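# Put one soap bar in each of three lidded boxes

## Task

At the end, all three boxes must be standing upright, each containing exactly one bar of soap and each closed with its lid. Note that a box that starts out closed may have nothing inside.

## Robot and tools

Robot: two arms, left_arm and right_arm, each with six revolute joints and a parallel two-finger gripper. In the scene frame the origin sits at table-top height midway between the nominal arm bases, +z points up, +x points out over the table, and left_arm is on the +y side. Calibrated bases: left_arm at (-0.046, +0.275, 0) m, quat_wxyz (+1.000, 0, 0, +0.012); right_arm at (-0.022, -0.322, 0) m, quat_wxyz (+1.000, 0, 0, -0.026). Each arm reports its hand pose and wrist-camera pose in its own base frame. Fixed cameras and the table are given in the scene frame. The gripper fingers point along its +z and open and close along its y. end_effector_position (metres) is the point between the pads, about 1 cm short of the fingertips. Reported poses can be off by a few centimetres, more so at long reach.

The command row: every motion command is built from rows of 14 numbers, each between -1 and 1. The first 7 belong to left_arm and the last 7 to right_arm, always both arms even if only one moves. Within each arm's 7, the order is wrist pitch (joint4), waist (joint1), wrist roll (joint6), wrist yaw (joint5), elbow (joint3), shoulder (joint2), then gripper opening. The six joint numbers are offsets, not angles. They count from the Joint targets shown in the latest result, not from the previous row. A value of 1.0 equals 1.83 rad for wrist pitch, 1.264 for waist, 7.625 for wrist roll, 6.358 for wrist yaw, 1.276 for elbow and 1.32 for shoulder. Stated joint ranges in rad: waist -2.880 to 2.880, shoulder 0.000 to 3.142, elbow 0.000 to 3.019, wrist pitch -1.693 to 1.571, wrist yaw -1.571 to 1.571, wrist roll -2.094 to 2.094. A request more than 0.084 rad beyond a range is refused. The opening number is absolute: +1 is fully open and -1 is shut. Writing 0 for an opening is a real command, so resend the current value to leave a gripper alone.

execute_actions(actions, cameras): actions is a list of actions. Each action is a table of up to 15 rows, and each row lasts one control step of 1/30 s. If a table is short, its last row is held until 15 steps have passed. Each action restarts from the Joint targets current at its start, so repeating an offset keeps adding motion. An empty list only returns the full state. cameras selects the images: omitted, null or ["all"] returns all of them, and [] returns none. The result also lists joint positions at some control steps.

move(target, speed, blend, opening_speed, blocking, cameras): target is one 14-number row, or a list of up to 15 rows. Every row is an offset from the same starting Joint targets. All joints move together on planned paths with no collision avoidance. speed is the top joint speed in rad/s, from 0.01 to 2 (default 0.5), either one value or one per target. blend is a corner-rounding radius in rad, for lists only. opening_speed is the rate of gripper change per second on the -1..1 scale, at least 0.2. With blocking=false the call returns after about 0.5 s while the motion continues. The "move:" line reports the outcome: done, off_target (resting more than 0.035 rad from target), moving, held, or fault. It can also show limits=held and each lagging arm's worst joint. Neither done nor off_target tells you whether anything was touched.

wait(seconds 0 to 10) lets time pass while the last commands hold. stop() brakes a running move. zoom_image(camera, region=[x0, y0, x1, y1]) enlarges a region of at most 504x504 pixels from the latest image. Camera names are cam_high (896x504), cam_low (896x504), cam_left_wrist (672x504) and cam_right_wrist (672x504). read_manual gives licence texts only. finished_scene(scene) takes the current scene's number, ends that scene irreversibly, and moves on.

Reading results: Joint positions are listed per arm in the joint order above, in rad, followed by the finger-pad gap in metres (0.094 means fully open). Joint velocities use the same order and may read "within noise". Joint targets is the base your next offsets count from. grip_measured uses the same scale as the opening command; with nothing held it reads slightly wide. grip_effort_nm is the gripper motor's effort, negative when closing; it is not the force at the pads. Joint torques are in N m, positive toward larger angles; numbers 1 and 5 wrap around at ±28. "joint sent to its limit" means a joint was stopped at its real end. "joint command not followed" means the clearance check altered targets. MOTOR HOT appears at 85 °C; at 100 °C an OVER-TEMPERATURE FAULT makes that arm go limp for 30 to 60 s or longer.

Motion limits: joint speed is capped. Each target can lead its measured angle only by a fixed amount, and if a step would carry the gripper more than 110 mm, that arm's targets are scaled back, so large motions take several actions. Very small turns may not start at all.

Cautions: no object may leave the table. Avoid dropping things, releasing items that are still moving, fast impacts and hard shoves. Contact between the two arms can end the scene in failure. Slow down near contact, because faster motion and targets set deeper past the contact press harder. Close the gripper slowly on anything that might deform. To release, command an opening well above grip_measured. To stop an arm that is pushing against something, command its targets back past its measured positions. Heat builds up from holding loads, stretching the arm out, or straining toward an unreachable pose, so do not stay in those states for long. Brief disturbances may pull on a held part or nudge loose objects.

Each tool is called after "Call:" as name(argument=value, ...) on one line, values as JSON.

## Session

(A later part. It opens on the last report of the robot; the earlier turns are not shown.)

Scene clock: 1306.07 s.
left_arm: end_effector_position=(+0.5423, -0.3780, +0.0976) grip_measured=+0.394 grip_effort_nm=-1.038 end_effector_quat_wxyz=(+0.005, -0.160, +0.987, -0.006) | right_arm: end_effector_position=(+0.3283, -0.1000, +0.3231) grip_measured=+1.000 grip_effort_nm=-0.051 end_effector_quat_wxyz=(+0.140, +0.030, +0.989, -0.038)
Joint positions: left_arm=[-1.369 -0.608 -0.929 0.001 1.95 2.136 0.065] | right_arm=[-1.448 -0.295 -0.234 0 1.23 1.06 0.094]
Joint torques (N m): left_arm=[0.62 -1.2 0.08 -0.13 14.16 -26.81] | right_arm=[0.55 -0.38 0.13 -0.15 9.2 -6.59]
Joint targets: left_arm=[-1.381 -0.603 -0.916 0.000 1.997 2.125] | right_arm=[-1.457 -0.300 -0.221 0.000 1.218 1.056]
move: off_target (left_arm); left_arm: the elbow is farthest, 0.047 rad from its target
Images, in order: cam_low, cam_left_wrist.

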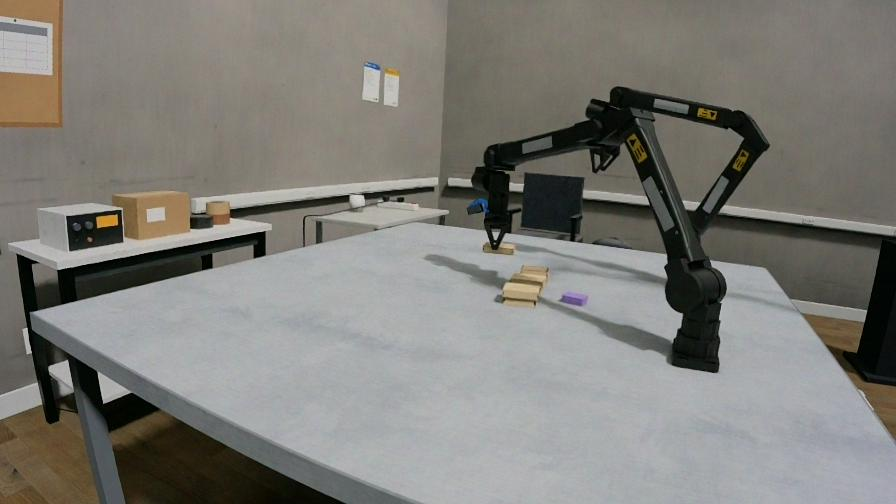

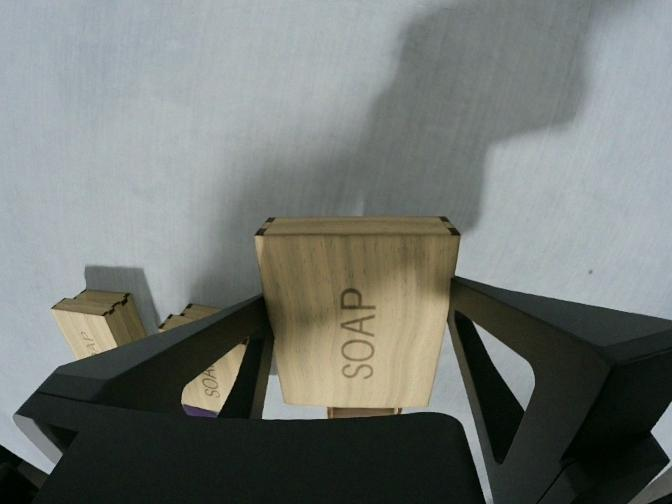

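Call:
move(target=[[0,0,0,0,-0.043,0,0.2,0,0,0,0,0,0,1],[0.081,-0.1207,-0.01325,0,-0.2767,-0.128,0.2,0,0,0,0,0,0,1],[0.1113,-0.1207,-0.01325,0,-0.3019,-0.0803,0.2,0,0,0,0,0,0,1]], cameras=["cam_left_wrist","cam_low"], speed=0.25)

Call:
zoom_image(camera="cam_low", region=[500, 240, 560, 295])

Call:
zoom_image(camera="cam_left_wrist", region=[240, 170, 480, 250])

Scene clock: 1334.33 s.
left_arm: end_effector_position=(+0.4367, -0.4081, +0.0675) grip_measured=+0.394 grip_effort_nm=-1.033 end_effector_quat_wxyz=(+0.005, -0.126, +0.992, -0.006) | right_arm: end_effector_position=(+0.3283, -0.1000, +0.3231) grip_measured=+1.000 grip_effort_nm=-0.046 end_effector_quat_wxyz=(+0.140, +0.030, +0.989, -0.038)
Joint positions: left_arm=[-1.19 -0.751 -1.003 0.001 1.622 1.986 0.065] | right_arm=[-1.448 -0.295 -0.234 0 1.23 1.06 0.094]
Joint torques (N m): left_arm=[1.74 -2.02 -0.21 -0.13 8.58 -20.37] | right_arm=[0.55 -0.44 0.13 -0.15 9.2 -6.59]
Joint targets: left_arm=[-1.177 -0.756 -1.018 0.000 1.612 2.019] | right_arm=[-1.457 -0.300 -0.221 0.000 1.218 1.056]
move: done
Images, in order: cam_low, cam_left_wrist.

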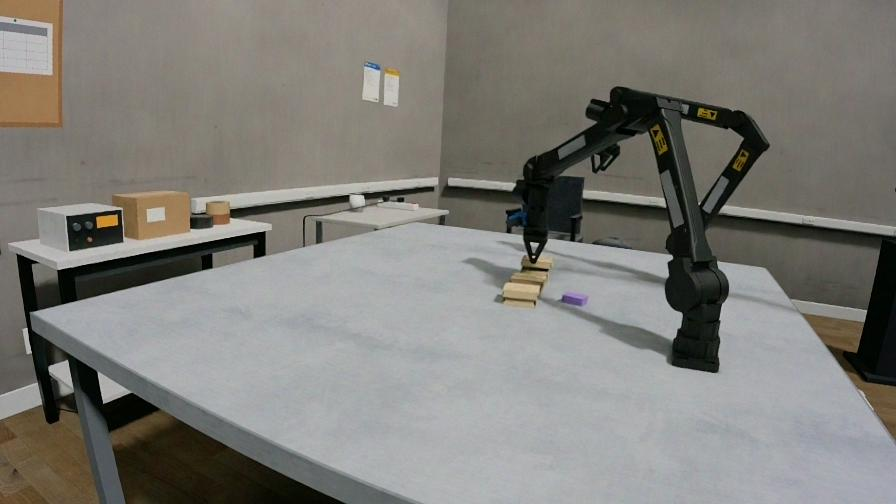

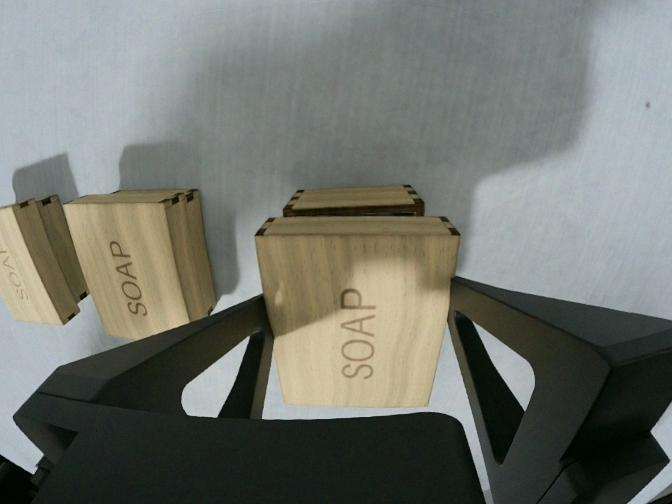

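Scaled by 8.400 from the camera's 896x504 image, which has a finer 1280x720 frame.

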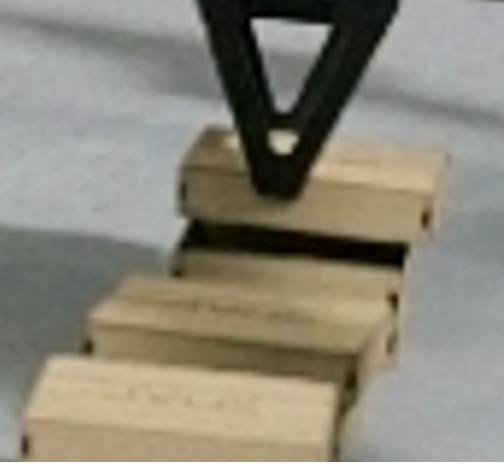

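Scaled by 2.100 from the camera's 672x504 image, which has a finer 960x720 frame.

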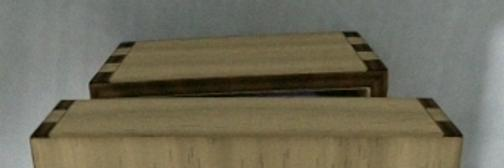

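Call:
move(target=[[0.0074,0.0179,-0.0045,0,0,0,0.2,0,0,0,0,0,0,1],[0.0074,0.0179,-0.0045,0,0,0.007,0.2,0,0,0,0,0,0,1]], cameras=["cam_left_wrist","cam_low"], speed=0.15)

Call:
zoom_image(camera="cam_low", region=[500, 240, 560, 295])

Call:
zoom_image(camera="cam_left_wrist", region=[240, 170, 480, 250])

Scene clock: 1350.77 s.
left_arm: end_effector_position=(+0.4415, -0.4069, +0.0612) grip_measured=+0.394 grip_effort_nm=-1.033 end_effector_quat_wxyz=(+0.006, -0.146, +0.989, -0.008) | right_arm: end_effector_position=(+0.3283, -0.1000, +0.3231) grip_measured=+1.000 grip_effort_nm=-0.051 end_effector_quat_wxyz=(+0.140, +0.030, +0.989, -0.038)
Joint positions: left_arm=[-1.176 -0.744 -1.037 0.001 1.622 1.998 0.065] | right_arm=[-1.448 -0.295 -0.234 0 1.23 1.06 0.094]
Joint torques (N m): left_arm=[1.62 -0.79 -0.23 -0.13 8.54 -21.01] | right_arm=[0.55 -0.38 0.13 -0.15 9.21 -6.65]
Joint targets: left_arm=[-1.164 -0.733 -1.052 0.000 1.612 2.029] | right_arm=[-1.457 -0.300 -0.221 0.000 1.218 1.056]
move: done
Images, in order: cam_low, cam_left_wrist.

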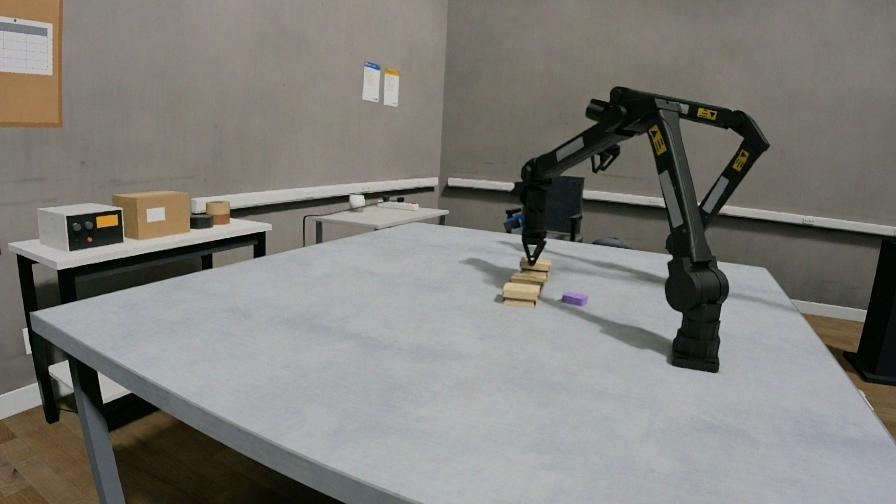

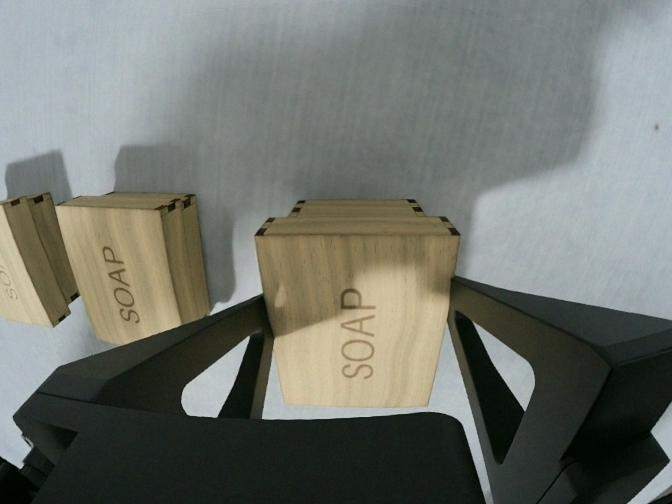

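Scaled by 8.400 from the camera's 896x504 image, which has a finer 1280x720 frame.

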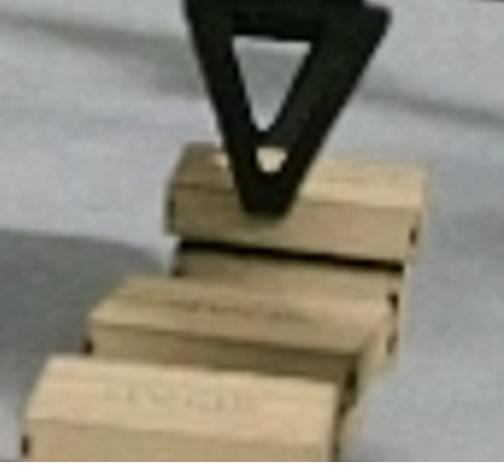

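Scaled by 2.100 from the camera's 672x504 image, which has a finer 960x720 frame.

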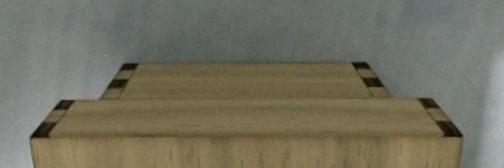

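Call:
move(target=[[0.006,0,0,0,0,0,0.2,0,0,0,0,0,0,1],[0.006,0,0,0,0,0.012,0.2,0,0,0,0,0,0,1]], cameras=["cam_left_wrist","cam_low"], speed=0.1)

Call:
zoom_image(camera="cam_low", region=[500, 240, 560, 295])

Call:
zoom_image(camera="cam_left_wrist", region=[240, 170, 480, 250])

Scene clock: 1366.37 s.
left_arm: end_effector_position=(+0.4430, -0.4083, +0.0564) grip_measured=+0.394 grip_effort_nm=-1.033 end_effector_quat_wxyz=(+0.007, -0.147, +0.989, -0.009) | right_arm: end_effector_position=(+0.3283, -0.1000, +0.3231) grip_measured=+1.000 grip_effort_nm=-0.042 end_effector_quat_wxyz=(+0.140, +0.030, +0.989, -0.038)
Joint positions: left_arm=[-1.165 -0.744 -1.038 0.001 1.622 2.006 0.065] | right_arm=[-1.448 -0.295 -0.234 0 1.23 1.06 0.094]
Joint torques (N m): left_arm=[1.51 -0.79 -0.22 -0.15 8.51 -21.48] | right_arm=[0.55 -0.38 0.13 -0.15 9.2 -6.59]
Joint targets: left_arm=[-1.153 -0.733 -1.052 0.000 1.612 2.044] | right_arm=[-1.457 -0.300 -0.221 0.000 1.218 1.056]
move: off_target (left_arm); left_arm: the shoulder is farthest, 0.039 rad from its target
Images, in order: cam_low, cam_left_wrist.

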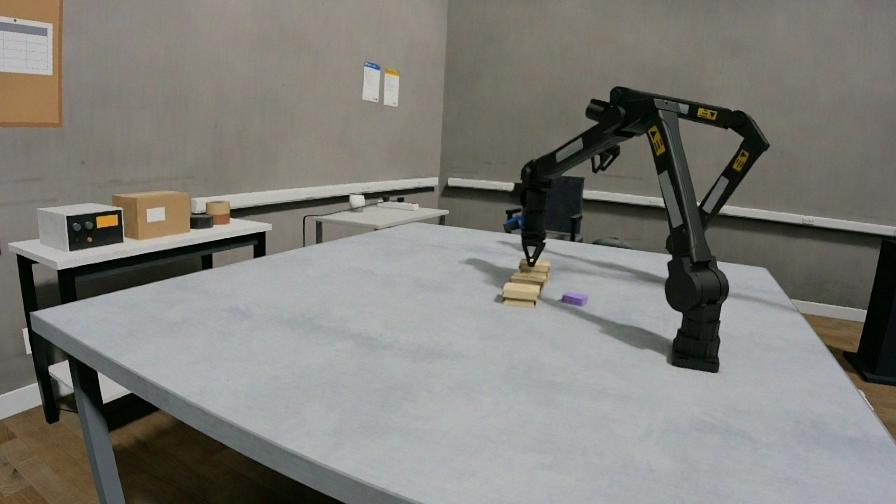

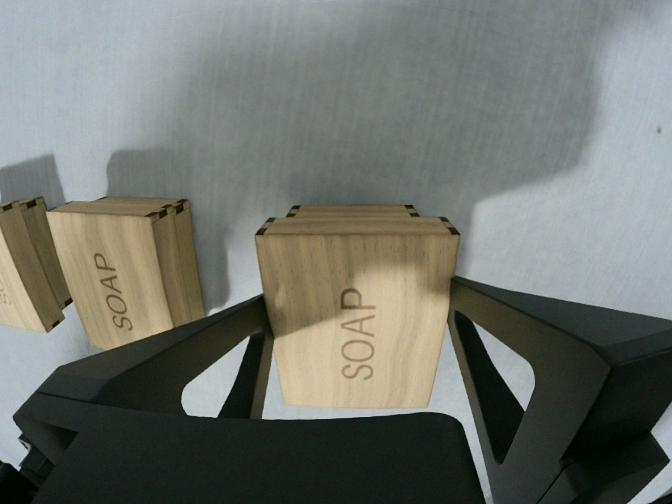

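Scaled by 8.400 from the camera's 896x504 image, which has a finer 1280x720 frame.

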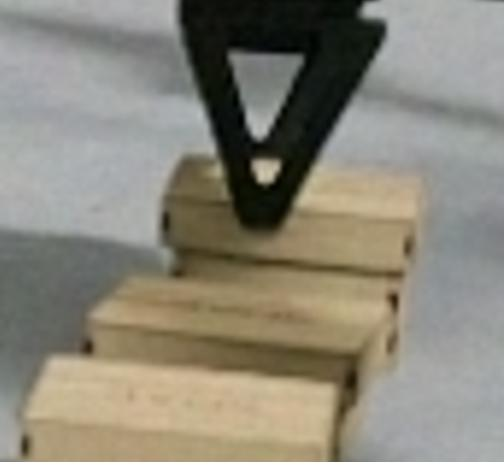

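Scaled by 2.100 from the camera's 672x504 image, which has a finer 960x720 frame.

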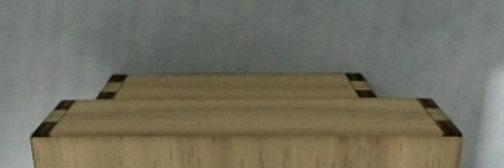

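Call:
move(target=[[0,0,0,0,0,-0.04,0.2,0,0,0,0,0,0,1],[0,0.003,0,0,0,-0.04,0.2,0,0,0,0,0,0,1],[0,0.003,0,0,0,0.014,0.2,0,0,0,0,0,0,1]], cameras=["cam_left_wrist","cam_low"], speed=0.1)

Call:
zoom_image(camera="cam_low", region=[500, 240, 560, 295])

Call:
zoom_image(camera="cam_left_wrist", region=[240, 170, 480, 250])

Scene clock: 1380.00 s.
left_arm: end_effector_position=(+0.4432, -0.4081, +0.0562) grip_measured=+0.394 grip_effort_nm=-1.048 end_effector_quat_wxyz=(+0.006, -0.147, +0.989, -0.008) | right_arm: end_effector_position=(+0.3283, -0.1000, +0.3231) grip_measured=+1.000 grip_effort_nm=-0.051 end_effector_quat_wxyz=(+0.140, +0.030, +0.989, -0.038)
Joint positions: left_arm=[-1.165 -0.743 -1.038 0.001 1.622 2.006 0.065] | right_arm=[-1.448 -0.295 -0.234 0 1.23 1.06 0.094]
Joint torques (N m): left_arm=[1.63 -0.5 -0.22 -0.13 8.51 -18.43] | right_arm=[0.57 -0.44 0.13 -0.15 9.18 -6.59]
Joint targets: left_arm=[-1.153 -0.729 -1.052 0.000 1.612 2.063] | right_arm=[-1.457 -0.300 -0.221 0.000 1.218 1.056]
move: off_target (left_arm); left_arm: the shoulder is farthest, 0.056 rad from its target
Images, in order: cam_low, cam_left_wrist.

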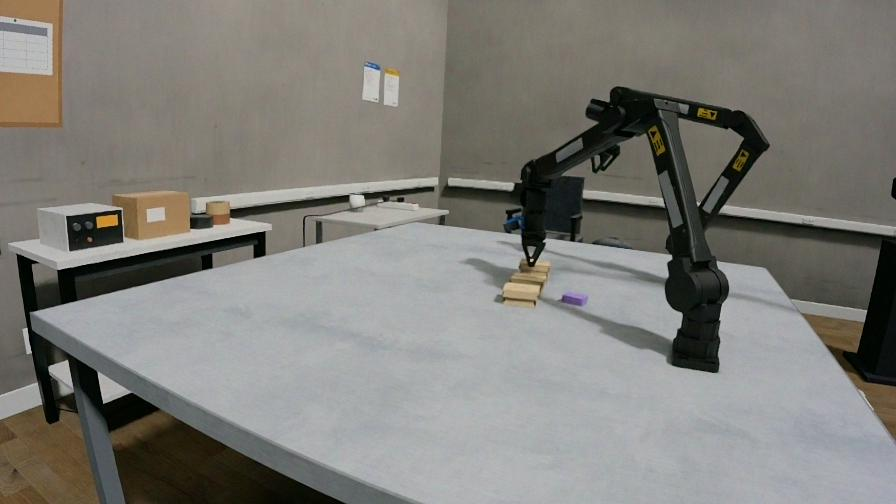

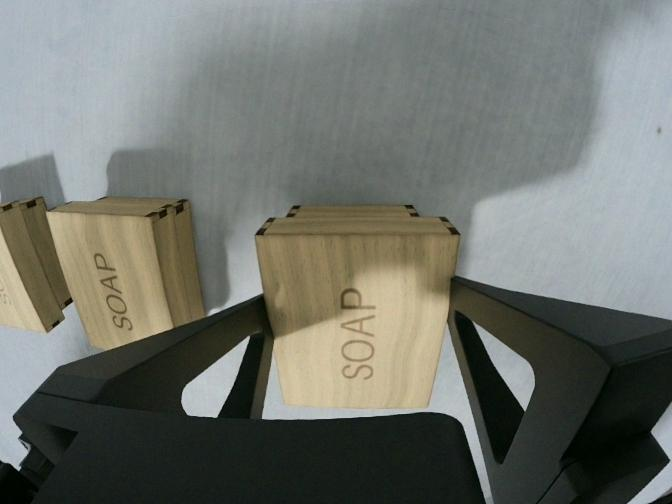

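Scaled by 8.400 from the camera's 896x504 image, which has a finer 1280x720 frame.

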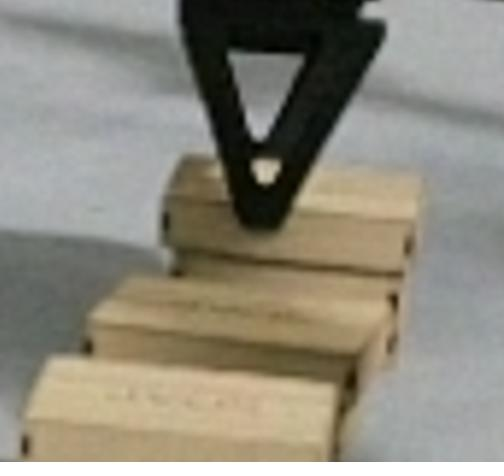

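Scaled by 2.100 from the camera's 672x504 image, which has a finer 960x720 frame.

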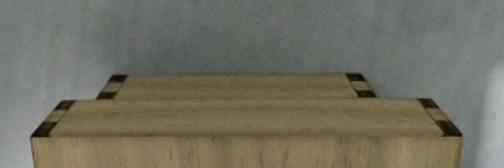

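Call:
move(target=[0,0,0,0,0,-0.065,0.2,0,0,0,0,0,0,1], speed=0.2, cameras=[])

Call:
move(target=[0,0.006,0,0,0,0,0.2,0,0,0,0,0,0,1], speed=0.2)

Call:
zoom_image(camera="cam_left_wrist", region=[240, 170, 480, 250])

Call:
zoom_image(camera="cam_low", region=[500, 240, 560, 295])

Scene clock: 1417.77 s.
left_arm: end_effector_position=(+0.4445, -0.4072, +0.0591) grip_measured=+0.394 grip_effort_nm=-1.038 end_effector_quat_wxyz=(+0.008, -0.148, +0.989, -0.010) | right_arm: end_effector_position=(+0.3283, -0.1000, +0.3231) grip_measured=+1.000 grip_effort_nm=-0.051 end_effector_quat_wxyz=(+0.140, +0.030, +0.989, -0.038)
Joint positions: left_arm=[-1.165 -0.741 -1.038 0.001 1.622 2.001 0.065] | right_arm=[-1.448 -0.295 -0.234 0 1.23 1.06 0.094]
Joint torques (N m): left_arm=[1.65 -0.67 -0.22 -0.13 8.54 -26.11] | right_arm=[0.57 -0.44 0.13 -0.15 9.2 -6.65]
Joint targets: left_arm=[-1.153 -0.729 -1.052 0.000 1.612 1.977] | right_arm=[-1.457 -0.300 -0.221 0.000 1.218 1.056]
move: done

Scene clock: 1418.60 s.
left_arm: end_effector_position=(+0.4479, -0.4035, +0.0591) grip_measured=+0.394 grip_effort_nm=-1.043 end_effector_quat_wxyz=(+0.008, -0.152, +0.988, -0.010) | right_arm: end_effector_position=(+0.3283, -0.1000, +0.3231) grip_measured=+1.000 grip_effort_nm=-0.056 end_effector_quat_wxyz=(+0.140, +0.030, +0.989, -0.038)
Joint positions: left_arm=[-1.165 -0.732 -1.038 0.001 1.622 2.001 0.065] | right_arm=[-1.448 -0.295 -0.234 0 1.23 1.06 0.094]
Joint torques (N m): left_arm=[1.63 -0.79 -0.22 -0.13 8.53 -25.7] | right_arm=[0.55 -0.44 0.13 -0.15 9.2 -6.59]
Joint targets: left_arm=[-1.153 -0.722 -1.052 0.000 1.612 1.977] | right_arm=[-1.457 -0.300 -0.221 0.000 1.218 1.056]
move: done

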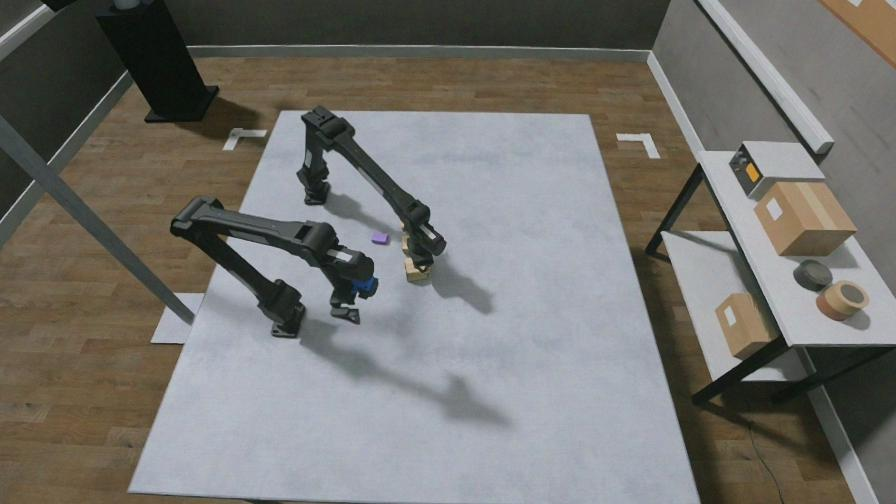

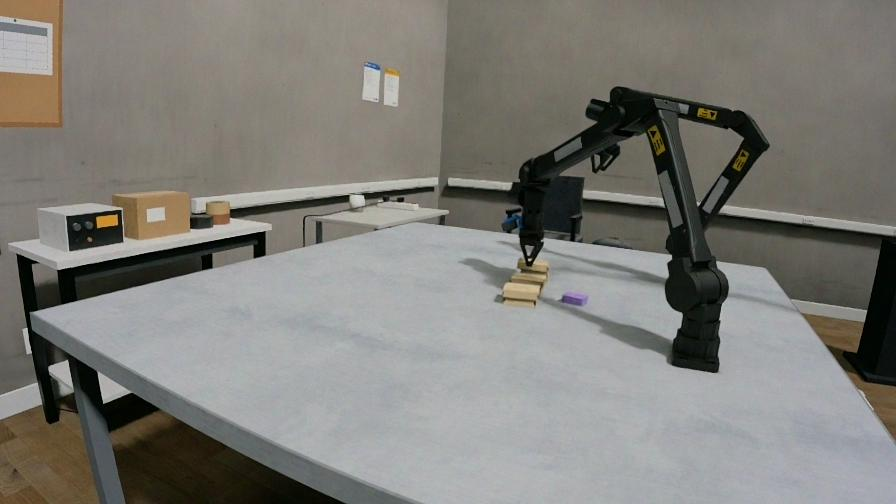

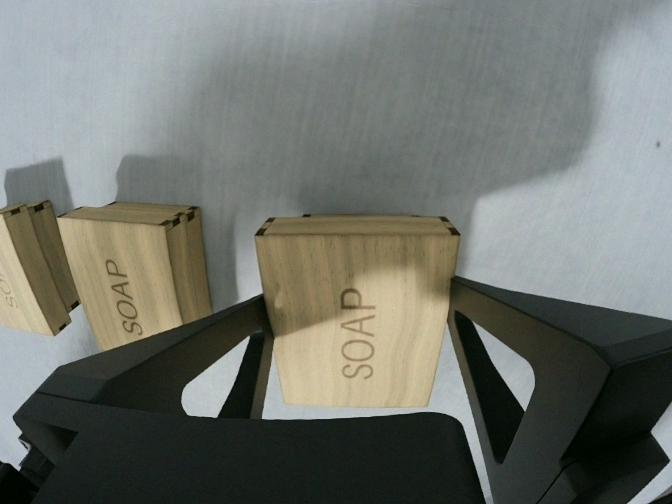

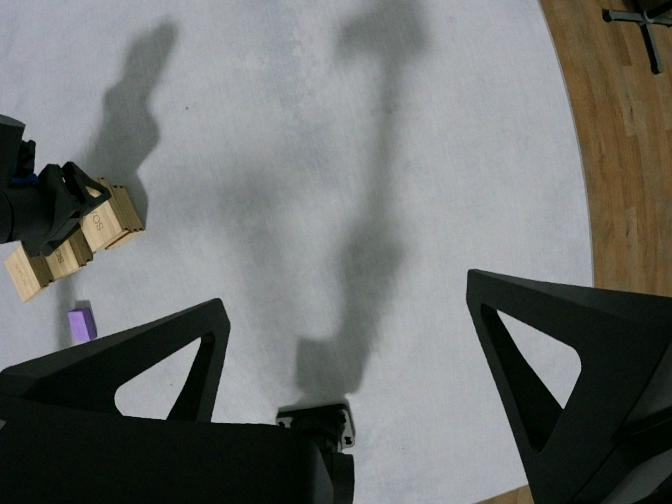

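Scaled by 2.100 from the camera's 672x504 image, which has a finer 960x720 frame.

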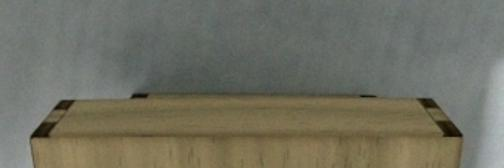

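Scaled by 8.400 from the camera's 896x504 image, which has a finer 1280x720 frame.

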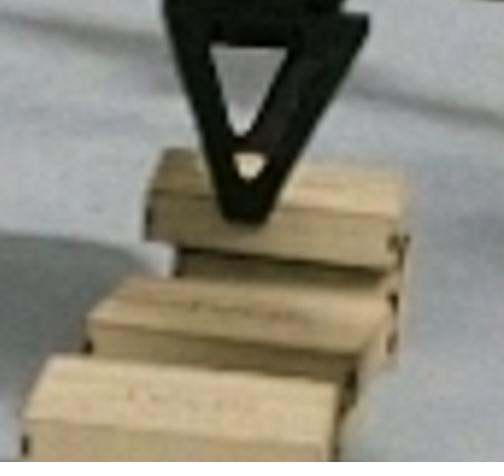

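Call:
move(target=[0,-0.0200,0,0,0,0,0.2,0,0,0,0,0,0,1], speed=0.1)

Call:
zoom_image(camera="cam_left_wrist", region=[240, 170, 480, 250])

Call:
zoom_image(camera="cam_low", region=[500, 240, 560, 295])

Scene clock: 1431.83 s.
left_arm: end_effector_position=(+0.4470, -0.4045, +0.0591) grip_measured=+0.394 grip_effort_nm=-1.038 end_effector_quat_wxyz=(+0.008, -0.151, +0.988, -0.010) | right_arm: end_effector_position=(+0.3283, -0.1000, +0.3231) grip_measured=+1.000 grip_effort_nm=-0.046 end_effector_quat_wxyz=(+0.140, +0.030, +0.989, -0.038)
Joint positions: left_arm=[-1.165 -0.735 -1.038 0.001 1.622 2.001 0.065] | right_arm=[-1.448 -0.295 -0.234 0 1.23 1.06 0.094]
Joint torques (N m): left_arm=[1.63 -3.43 -0.22 -0.13 8.54 -25.7] | right_arm=[0.55 -0.38 0.13 -0.14 9.18 -6.59]
Joint targets: left_arm=[-1.153 -0.747 -1.052 0.000 1.612 1.977] | right_arm=[-1.457 -0.300 -0.221 0.000 1.218 1.056]
move: done

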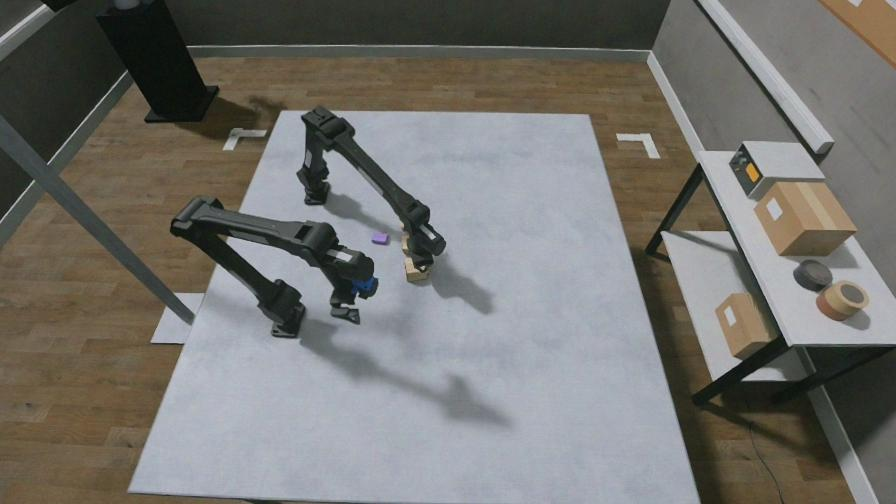

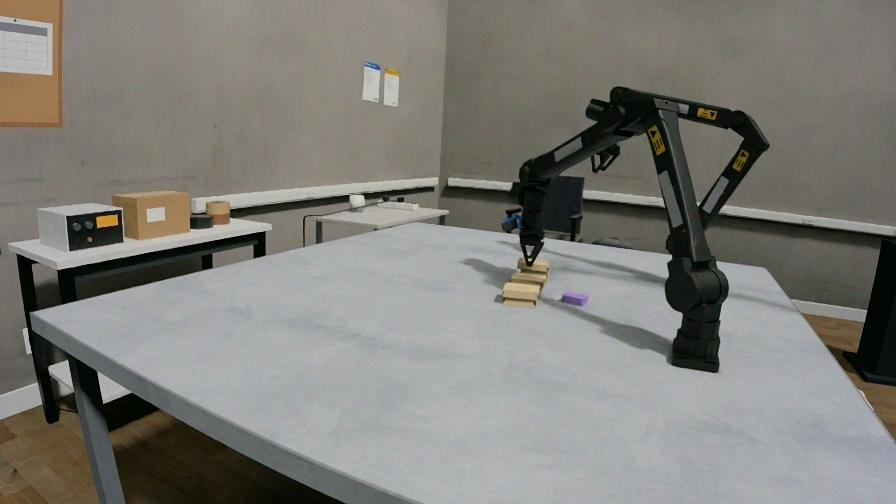

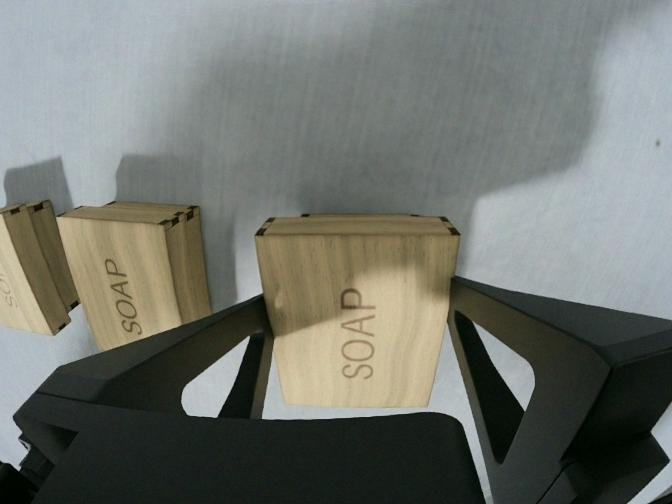

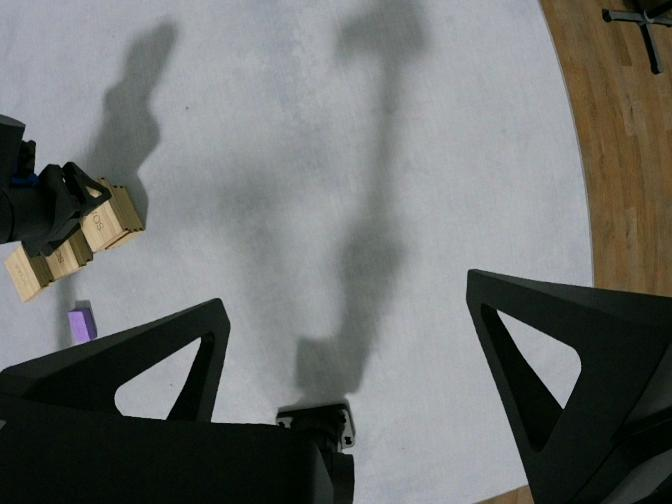

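Scaled by 2.100 from the camera's 672x504 image, which has a finer 960x720 frame.

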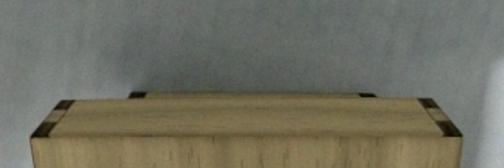

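Scaled by 8.400 from the camera's 896x504 image, which has a finer 1280x720 frame.

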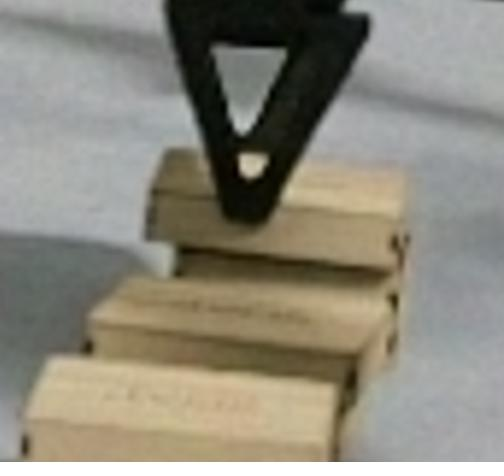

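Call:
move(target=[0,-0.006,0,0,0,0,0.2,0,0,0,0,0,0,1], speed=0.1, cameras=["cam_low","cam_left_wrist"])

Call:
zoom_image(camera="cam_left_wrist", region=[240, 170, 480, 250])

Call:
zoom_image(camera="cam_low", region=[500, 240, 560, 295])

Scene clock: 1467.23 s.
left_arm: end_effector_position=(+0.4431, -0.4087, +0.0591) grip_measured=+0.394 grip_effort_nm=-1.038 end_effector_quat_wxyz=(+0.008, -0.146, +0.989, -0.010) | right_arm: end_effector_position=(+0.3283, -0.1000, +0.3231) grip_measured=+1.000 grip_effort_nm=-0.056 end_effector_quat_wxyz=(+0.140, +0.030, +0.989, -0.038)
Joint positions: left_arm=[-1.165 -0.744 -1.038 0.001 1.622 2.001 0.065] | right_arm=[-1.448 -0.295 -0.234 0 1.23 1.06 0.094]
Joint torques (N m): left_arm=[1.63 -2.32 -0.22 -0.13 8.51 -25.7] | right_arm=[0.55 -0.38 0.13 -0.15 9.21 -6.65]
Joint targets: left_arm=[-1.153 -0.755 -1.052 0.000 1.612 1.977] | right_arm=[-1.457 -0.300 -0.221 0.000 1.218 1.056]
move: done
Images, in order: cam_low, cam_left_wrist.

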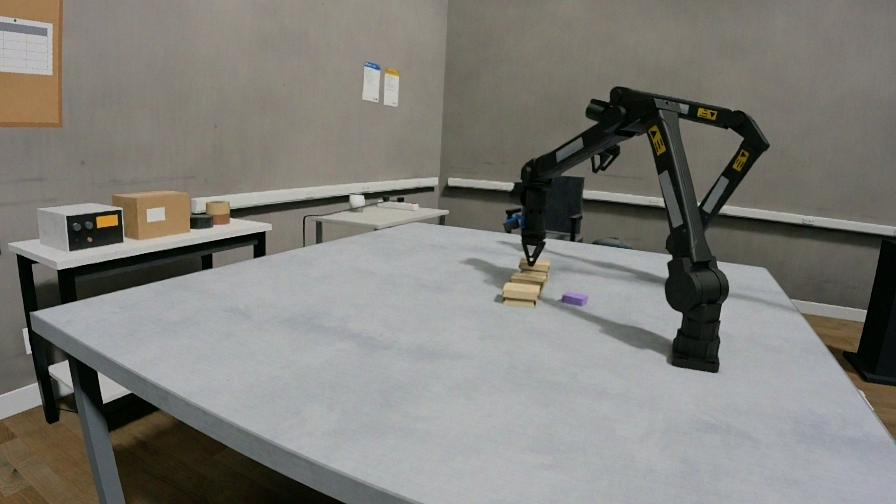

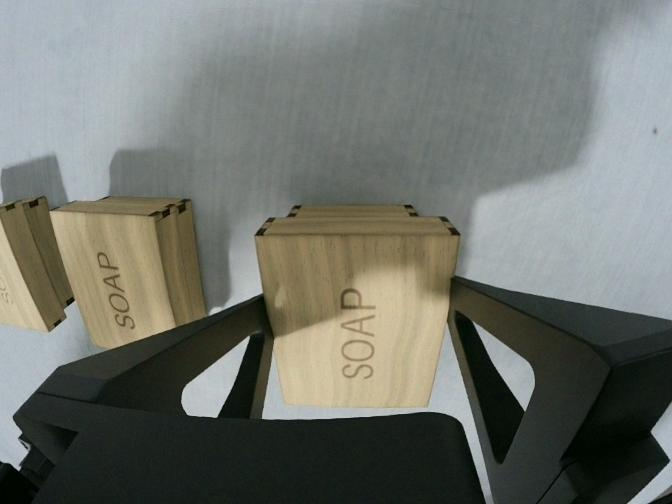

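Scaled by 2.100 from the camera's 672x504 image, which has a finer 960x720 frame.

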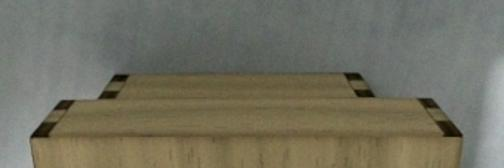

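Scaled by 8.400 from the camera's 896x504 image, which has a finer 1280x720 frame.

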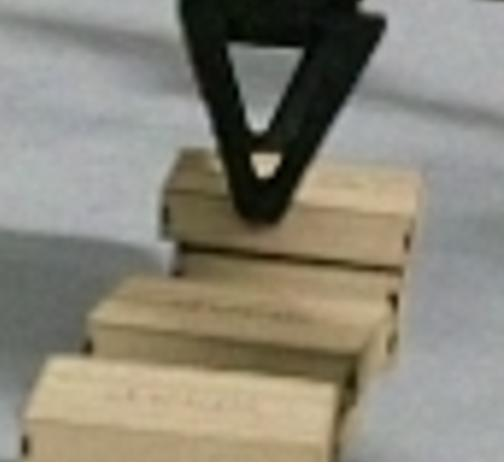

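Call:
move(target=[-0.016,0,0,0,0,0,0.2,0,0,0,0,0,0,1], speed=0.1, cameras=["cam_low","cam_left_wrist"])

Call:
zoom_image(camera="cam_left_wrist", region=[240, 170, 480, 250])

Call:
zoom_image(camera="cam_low", region=[500, 240, 560, 295])

Scene clock: 1481.90 s.
left_arm: end_effector_position=(+0.4422, -0.4078, +0.0590) grip_measured=+0.394 grip_effort_nm=-1.033 end_effector_quat_wxyz=(+0.006, -0.146, +0.989, -0.008) | right_arm: end_effector_position=(+0.3283, -0.1000, +0.3231) grip_measured=+1.000 grip_effort_nm=-0.046 end_effector_quat_wxyz=(+0.140, +0.030, +0.989, -0.038)
Joint positions: left_arm=[-1.171 -0.744 -1.038 0.001 1.622 2.001 0.065] | right_arm=[-1.448 -0.295 -0.234 0 1.23 1.06 0.094]
Joint torques (N m): left_arm=[0.65 -2.37 -0.22 -0.13 8.53 -25.7] | right_arm=[0.57 -0.38 0.13 -0.15 9.21 -6.59]
Joint targets: left_arm=[-1.182 -0.755 -1.052 0.000 1.612 1.977] | right_arm=[-1.457 -0.300 -0.221 0.000 1.218 1.056]
move: done
Images, in order: cam_low, cam_left_wrist.

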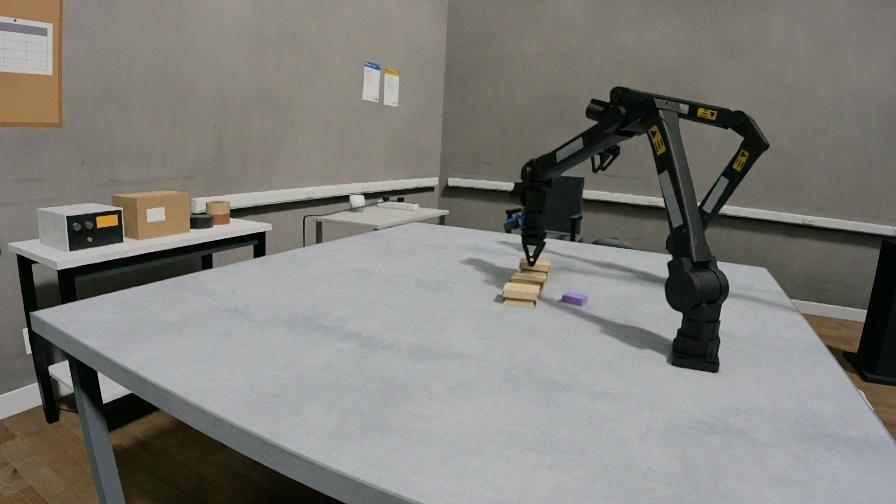

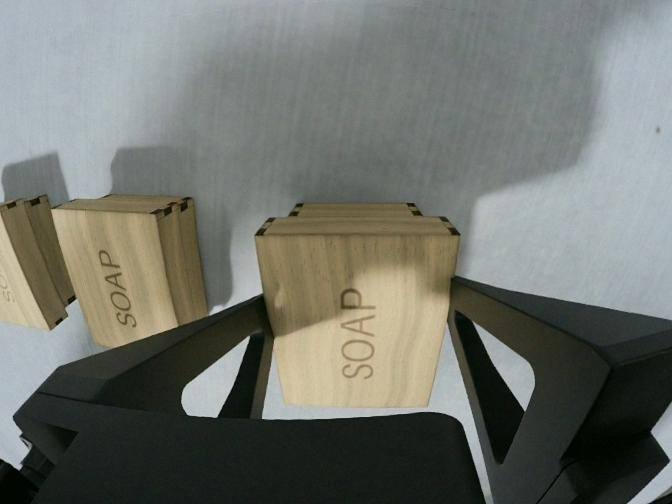

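Scaled by 2.100 from the camera's 672x504 image, which has a finer 960x720 frame.

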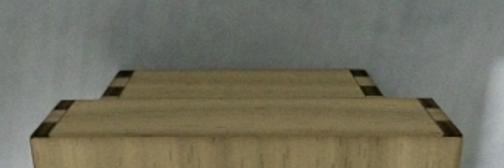

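Scaled by 8.400 from the camera's 896x504 image, which has a finer 1280x720 frame.

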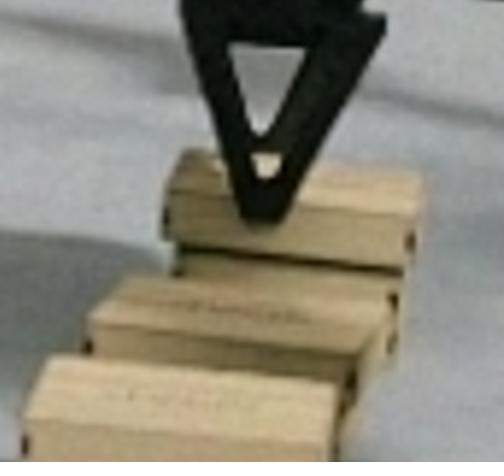

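Call:
move(target=[0,0,0,0,0,0.047,0.2,0,0,0,0,0,0,1], speed=0.1, cameras=[])

Call:
move(target=[0,0,0,0,0,0.01,0.2,0,0,0,0,0,0,1], speed=0.1, cameras=["cam_low","cam_left_wrist"])

Call:
zoom_image(camera="cam_low", region=[500, 240, 560, 295])

Scene clock: 1494.03 s.
left_arm: end_effector_position=(+0.4418, -0.4075, +0.0559) grip_measured=+0.394 grip_effort_nm=-1.043 end_effector_quat_wxyz=(+0.005, -0.146, +0.989, -0.006) | right_arm: end_effector_position=(+0.3283, -0.1000, +0.3231) grip_measured=+1.000 grip_effort_nm=-0.051 end_effector_quat_wxyz=(+0.140, +0.030, +0.989, -0.038)
Joint positions: left_arm=[-1.171 -0.744 -1.038 0.001 1.622 2.007 0.065] | right_arm=[-1.448 -0.295 -0.234 0 1.23 1.06 0.094]
Joint torques (N m): left_arm=[0.64 -2.37 -0.21 -0.13 8.53 -20.95] | right_arm=[0.55 -0.44 0.13 -0.15 9.2 -6.59]
Motor temperatures (°C): left_arm=[27 27 29 28 45 48 33] | right_arm=[29 31 28 30 53 29 30]
Joint targets: left_arm=[-1.182 -0.755 -1.052 0.000 1.612 2.039] | right_arm=[-1.457 -0.300 -0.221 0.000 1.218 1.056]
move: done

Scene clock: 1494.87 s.
left_arm: end_effector_position=(+0.4410, -0.4068, +0.0480) grip_measured=+0.394 grip_effort_nm=-1.038 end_effector_quat_wxyz=(+0.000, -0.146, +0.989, -0.001) | right_arm: end_effector_position=(+0.3283, -0.1000, +0.3231) grip_measured=+1.000 grip_effort_nm=-0.046 end_effector_quat_wxyz=(+0.140, +0.030, +0.989, -0.038)
Joint positions: left_arm=[-1.171 -0.744 -1.038 0.001 1.622 2.02 0.065] | right_arm=[-1.448 -0.295 -0.234 0 1.23 1.06 0.094]
Joint torques (N m): left_arm=[0.61 -2.37 -0.22 -0.13 8.4 -20.78] | right_arm=[0.55 -0.38 0.13 -0.15 9.2 -6.59]
Joint targets: left_arm=[-1.182 -0.755 -1.052 0.000 1.612 2.052] | right_arm=[-1.457 -0.300 -0.221 0.000 1.218 1.056]
move: done
Images, in order: cam_low, cam_left_wrist.

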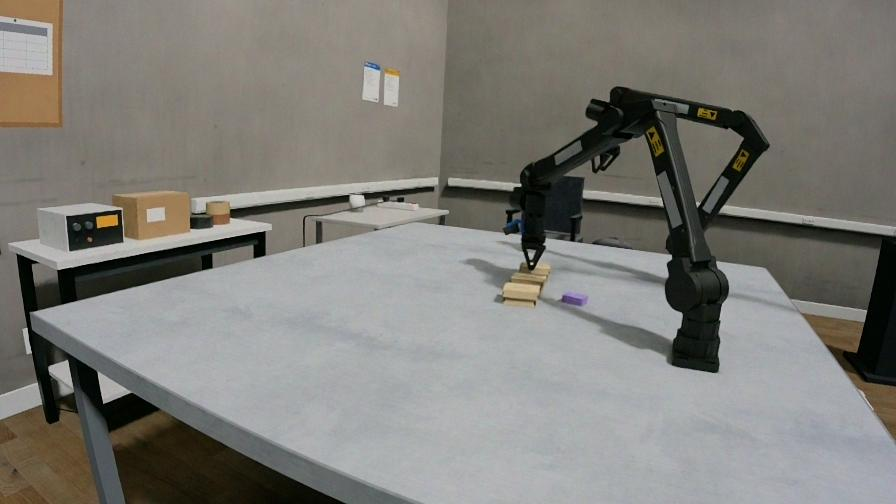

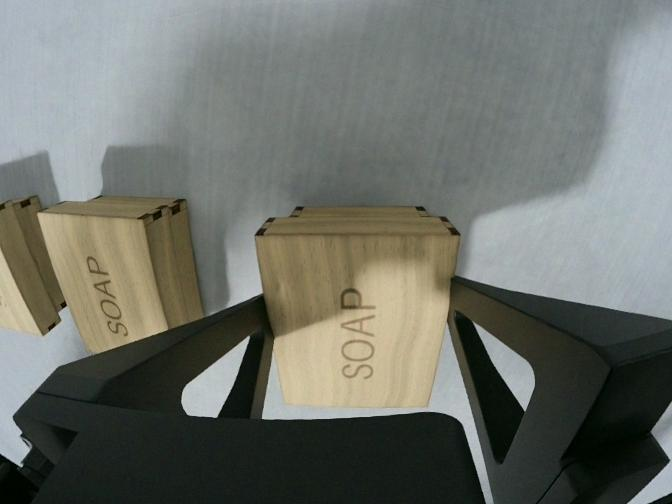

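Scaled by 8.400 from the camera's 896x504 image, which has a finer 1280x720 frame.

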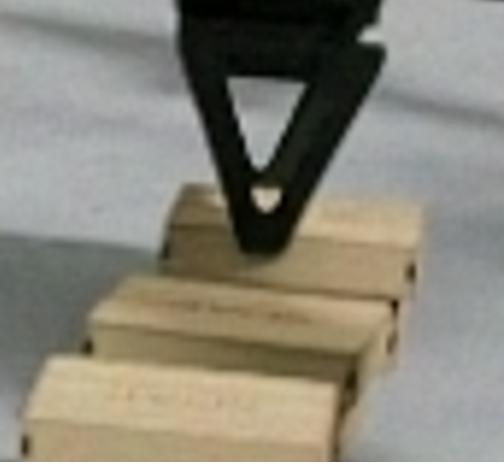

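Call:
move(target=[0,0,0,0,0,0.006,0.2,0,0,0,0,0,0,1], speed=0.1, cameras=[])

Call:
move(target=[0,0,0,0,0,0.006,0.2,0,0,0,0,0,0,1], speed=0.1, cameras=["cam_low","cam_left_wrist"])

Call:
zoom_image(camera="cam_low", region=[500, 240, 560, 295])

Scene clock: 1503.63 s.
left_arm: end_effector_position=(+0.4406, -0.4064, +0.0447) grip_measured=+0.394 grip_effort_nm=-1.038 end_effector_quat_wxyz=(-0.002, -0.146, +0.989, +0.002) | right_arm: end_effector_position=(+0.3283, -0.1000, +0.3231) grip_measured=+1.000 grip_effort_nm=-0.051 end_effector_quat_wxyz=(+0.140, +0.030, +0.989, -0.038)
Joint positions: left_arm=[-1.171 -0.744 -1.038 0.001 1.622 2.026 0.065] | right_arm=[-1.448 -0.295 -0.234 0 1.23 1.06 0.094]
Joint torques (N m): left_arm=[0.58 -2.37 -0.21 -0.13 8.39 -20.6] | right_arm=[0.57 -0.38 0.13 -0.15 9.2 -6.53]
Joint targets: left_arm=[-1.182 -0.755 -1.052 0.000 1.612 2.060] | right_arm=[-1.457 -0.300 -0.221 0.000 1.218 1.056]
move: done

Scene clock: 1504.33 s.
left_arm: end_effector_position=(+0.4401, -0.4063, +0.0416) grip_measured=+0.394 grip_effort_nm=-1.043 end_effector_quat_wxyz=(-0.003, -0.146, +0.989, +0.004) | right_arm: end_effector_position=(+0.3283, -0.1000, +0.3231) grip_measured=+1.000 grip_effort_nm=-0.032 end_effector_quat_wxyz=(+0.140, +0.030, +0.989, -0.038)
Joint positions: left_arm=[-1.171 -0.745 -1.038 0.001 1.622 2.031 0.065] | right_arm=[-1.448 -0.295 -0.234 0 1.23 1.06 0.094]
Joint torques (N m): left_arm=[0.58 -2.37 -0.22 -0.13 8.35 -20.37] | right_arm=[0.55 -0.38 0.13 -0.15 9.2 -6.65]
Joint targets: left_arm=[-1.182 -0.755 -1.052 0.000 1.612 2.068] | right_arm=[-1.457 -0.300 -0.221 0.000 1.218 1.056]
move: off_target (left_arm); left_arm: the shoulder is farthest, 0.036 rad from its target
Images, in order: cam_low, cam_left_wrist.

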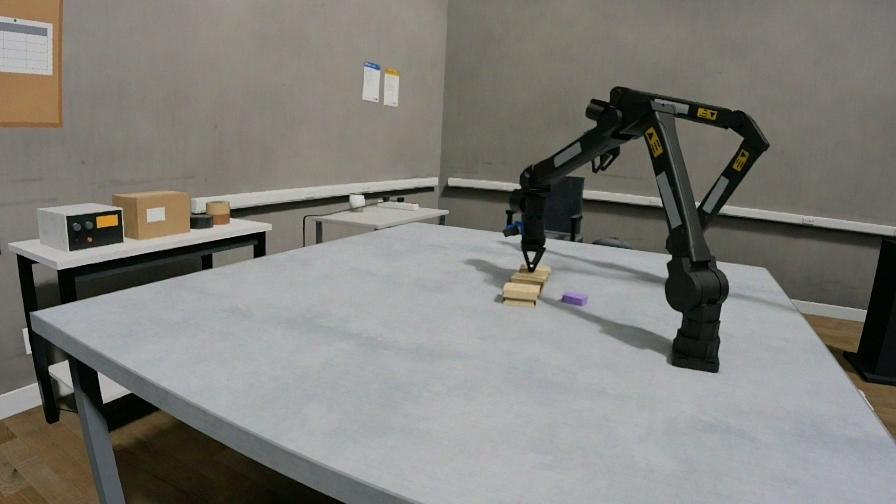

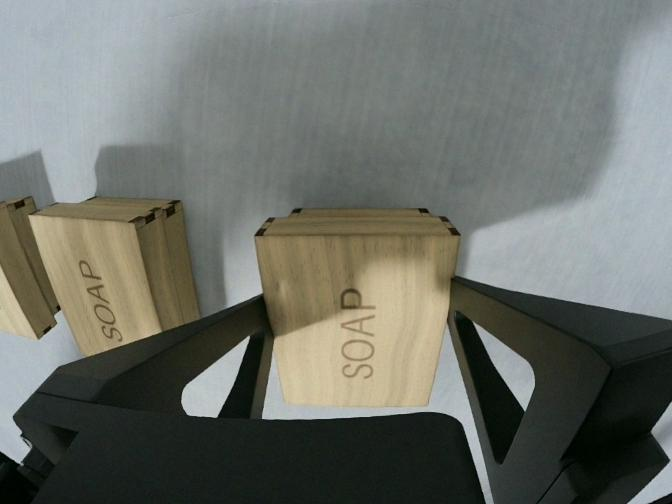

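Scaled by 8.400 from the camera's 896x504 image, which has a finer 1280x720 frame.

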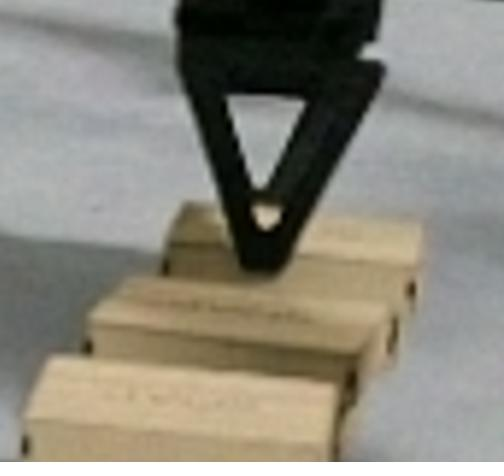

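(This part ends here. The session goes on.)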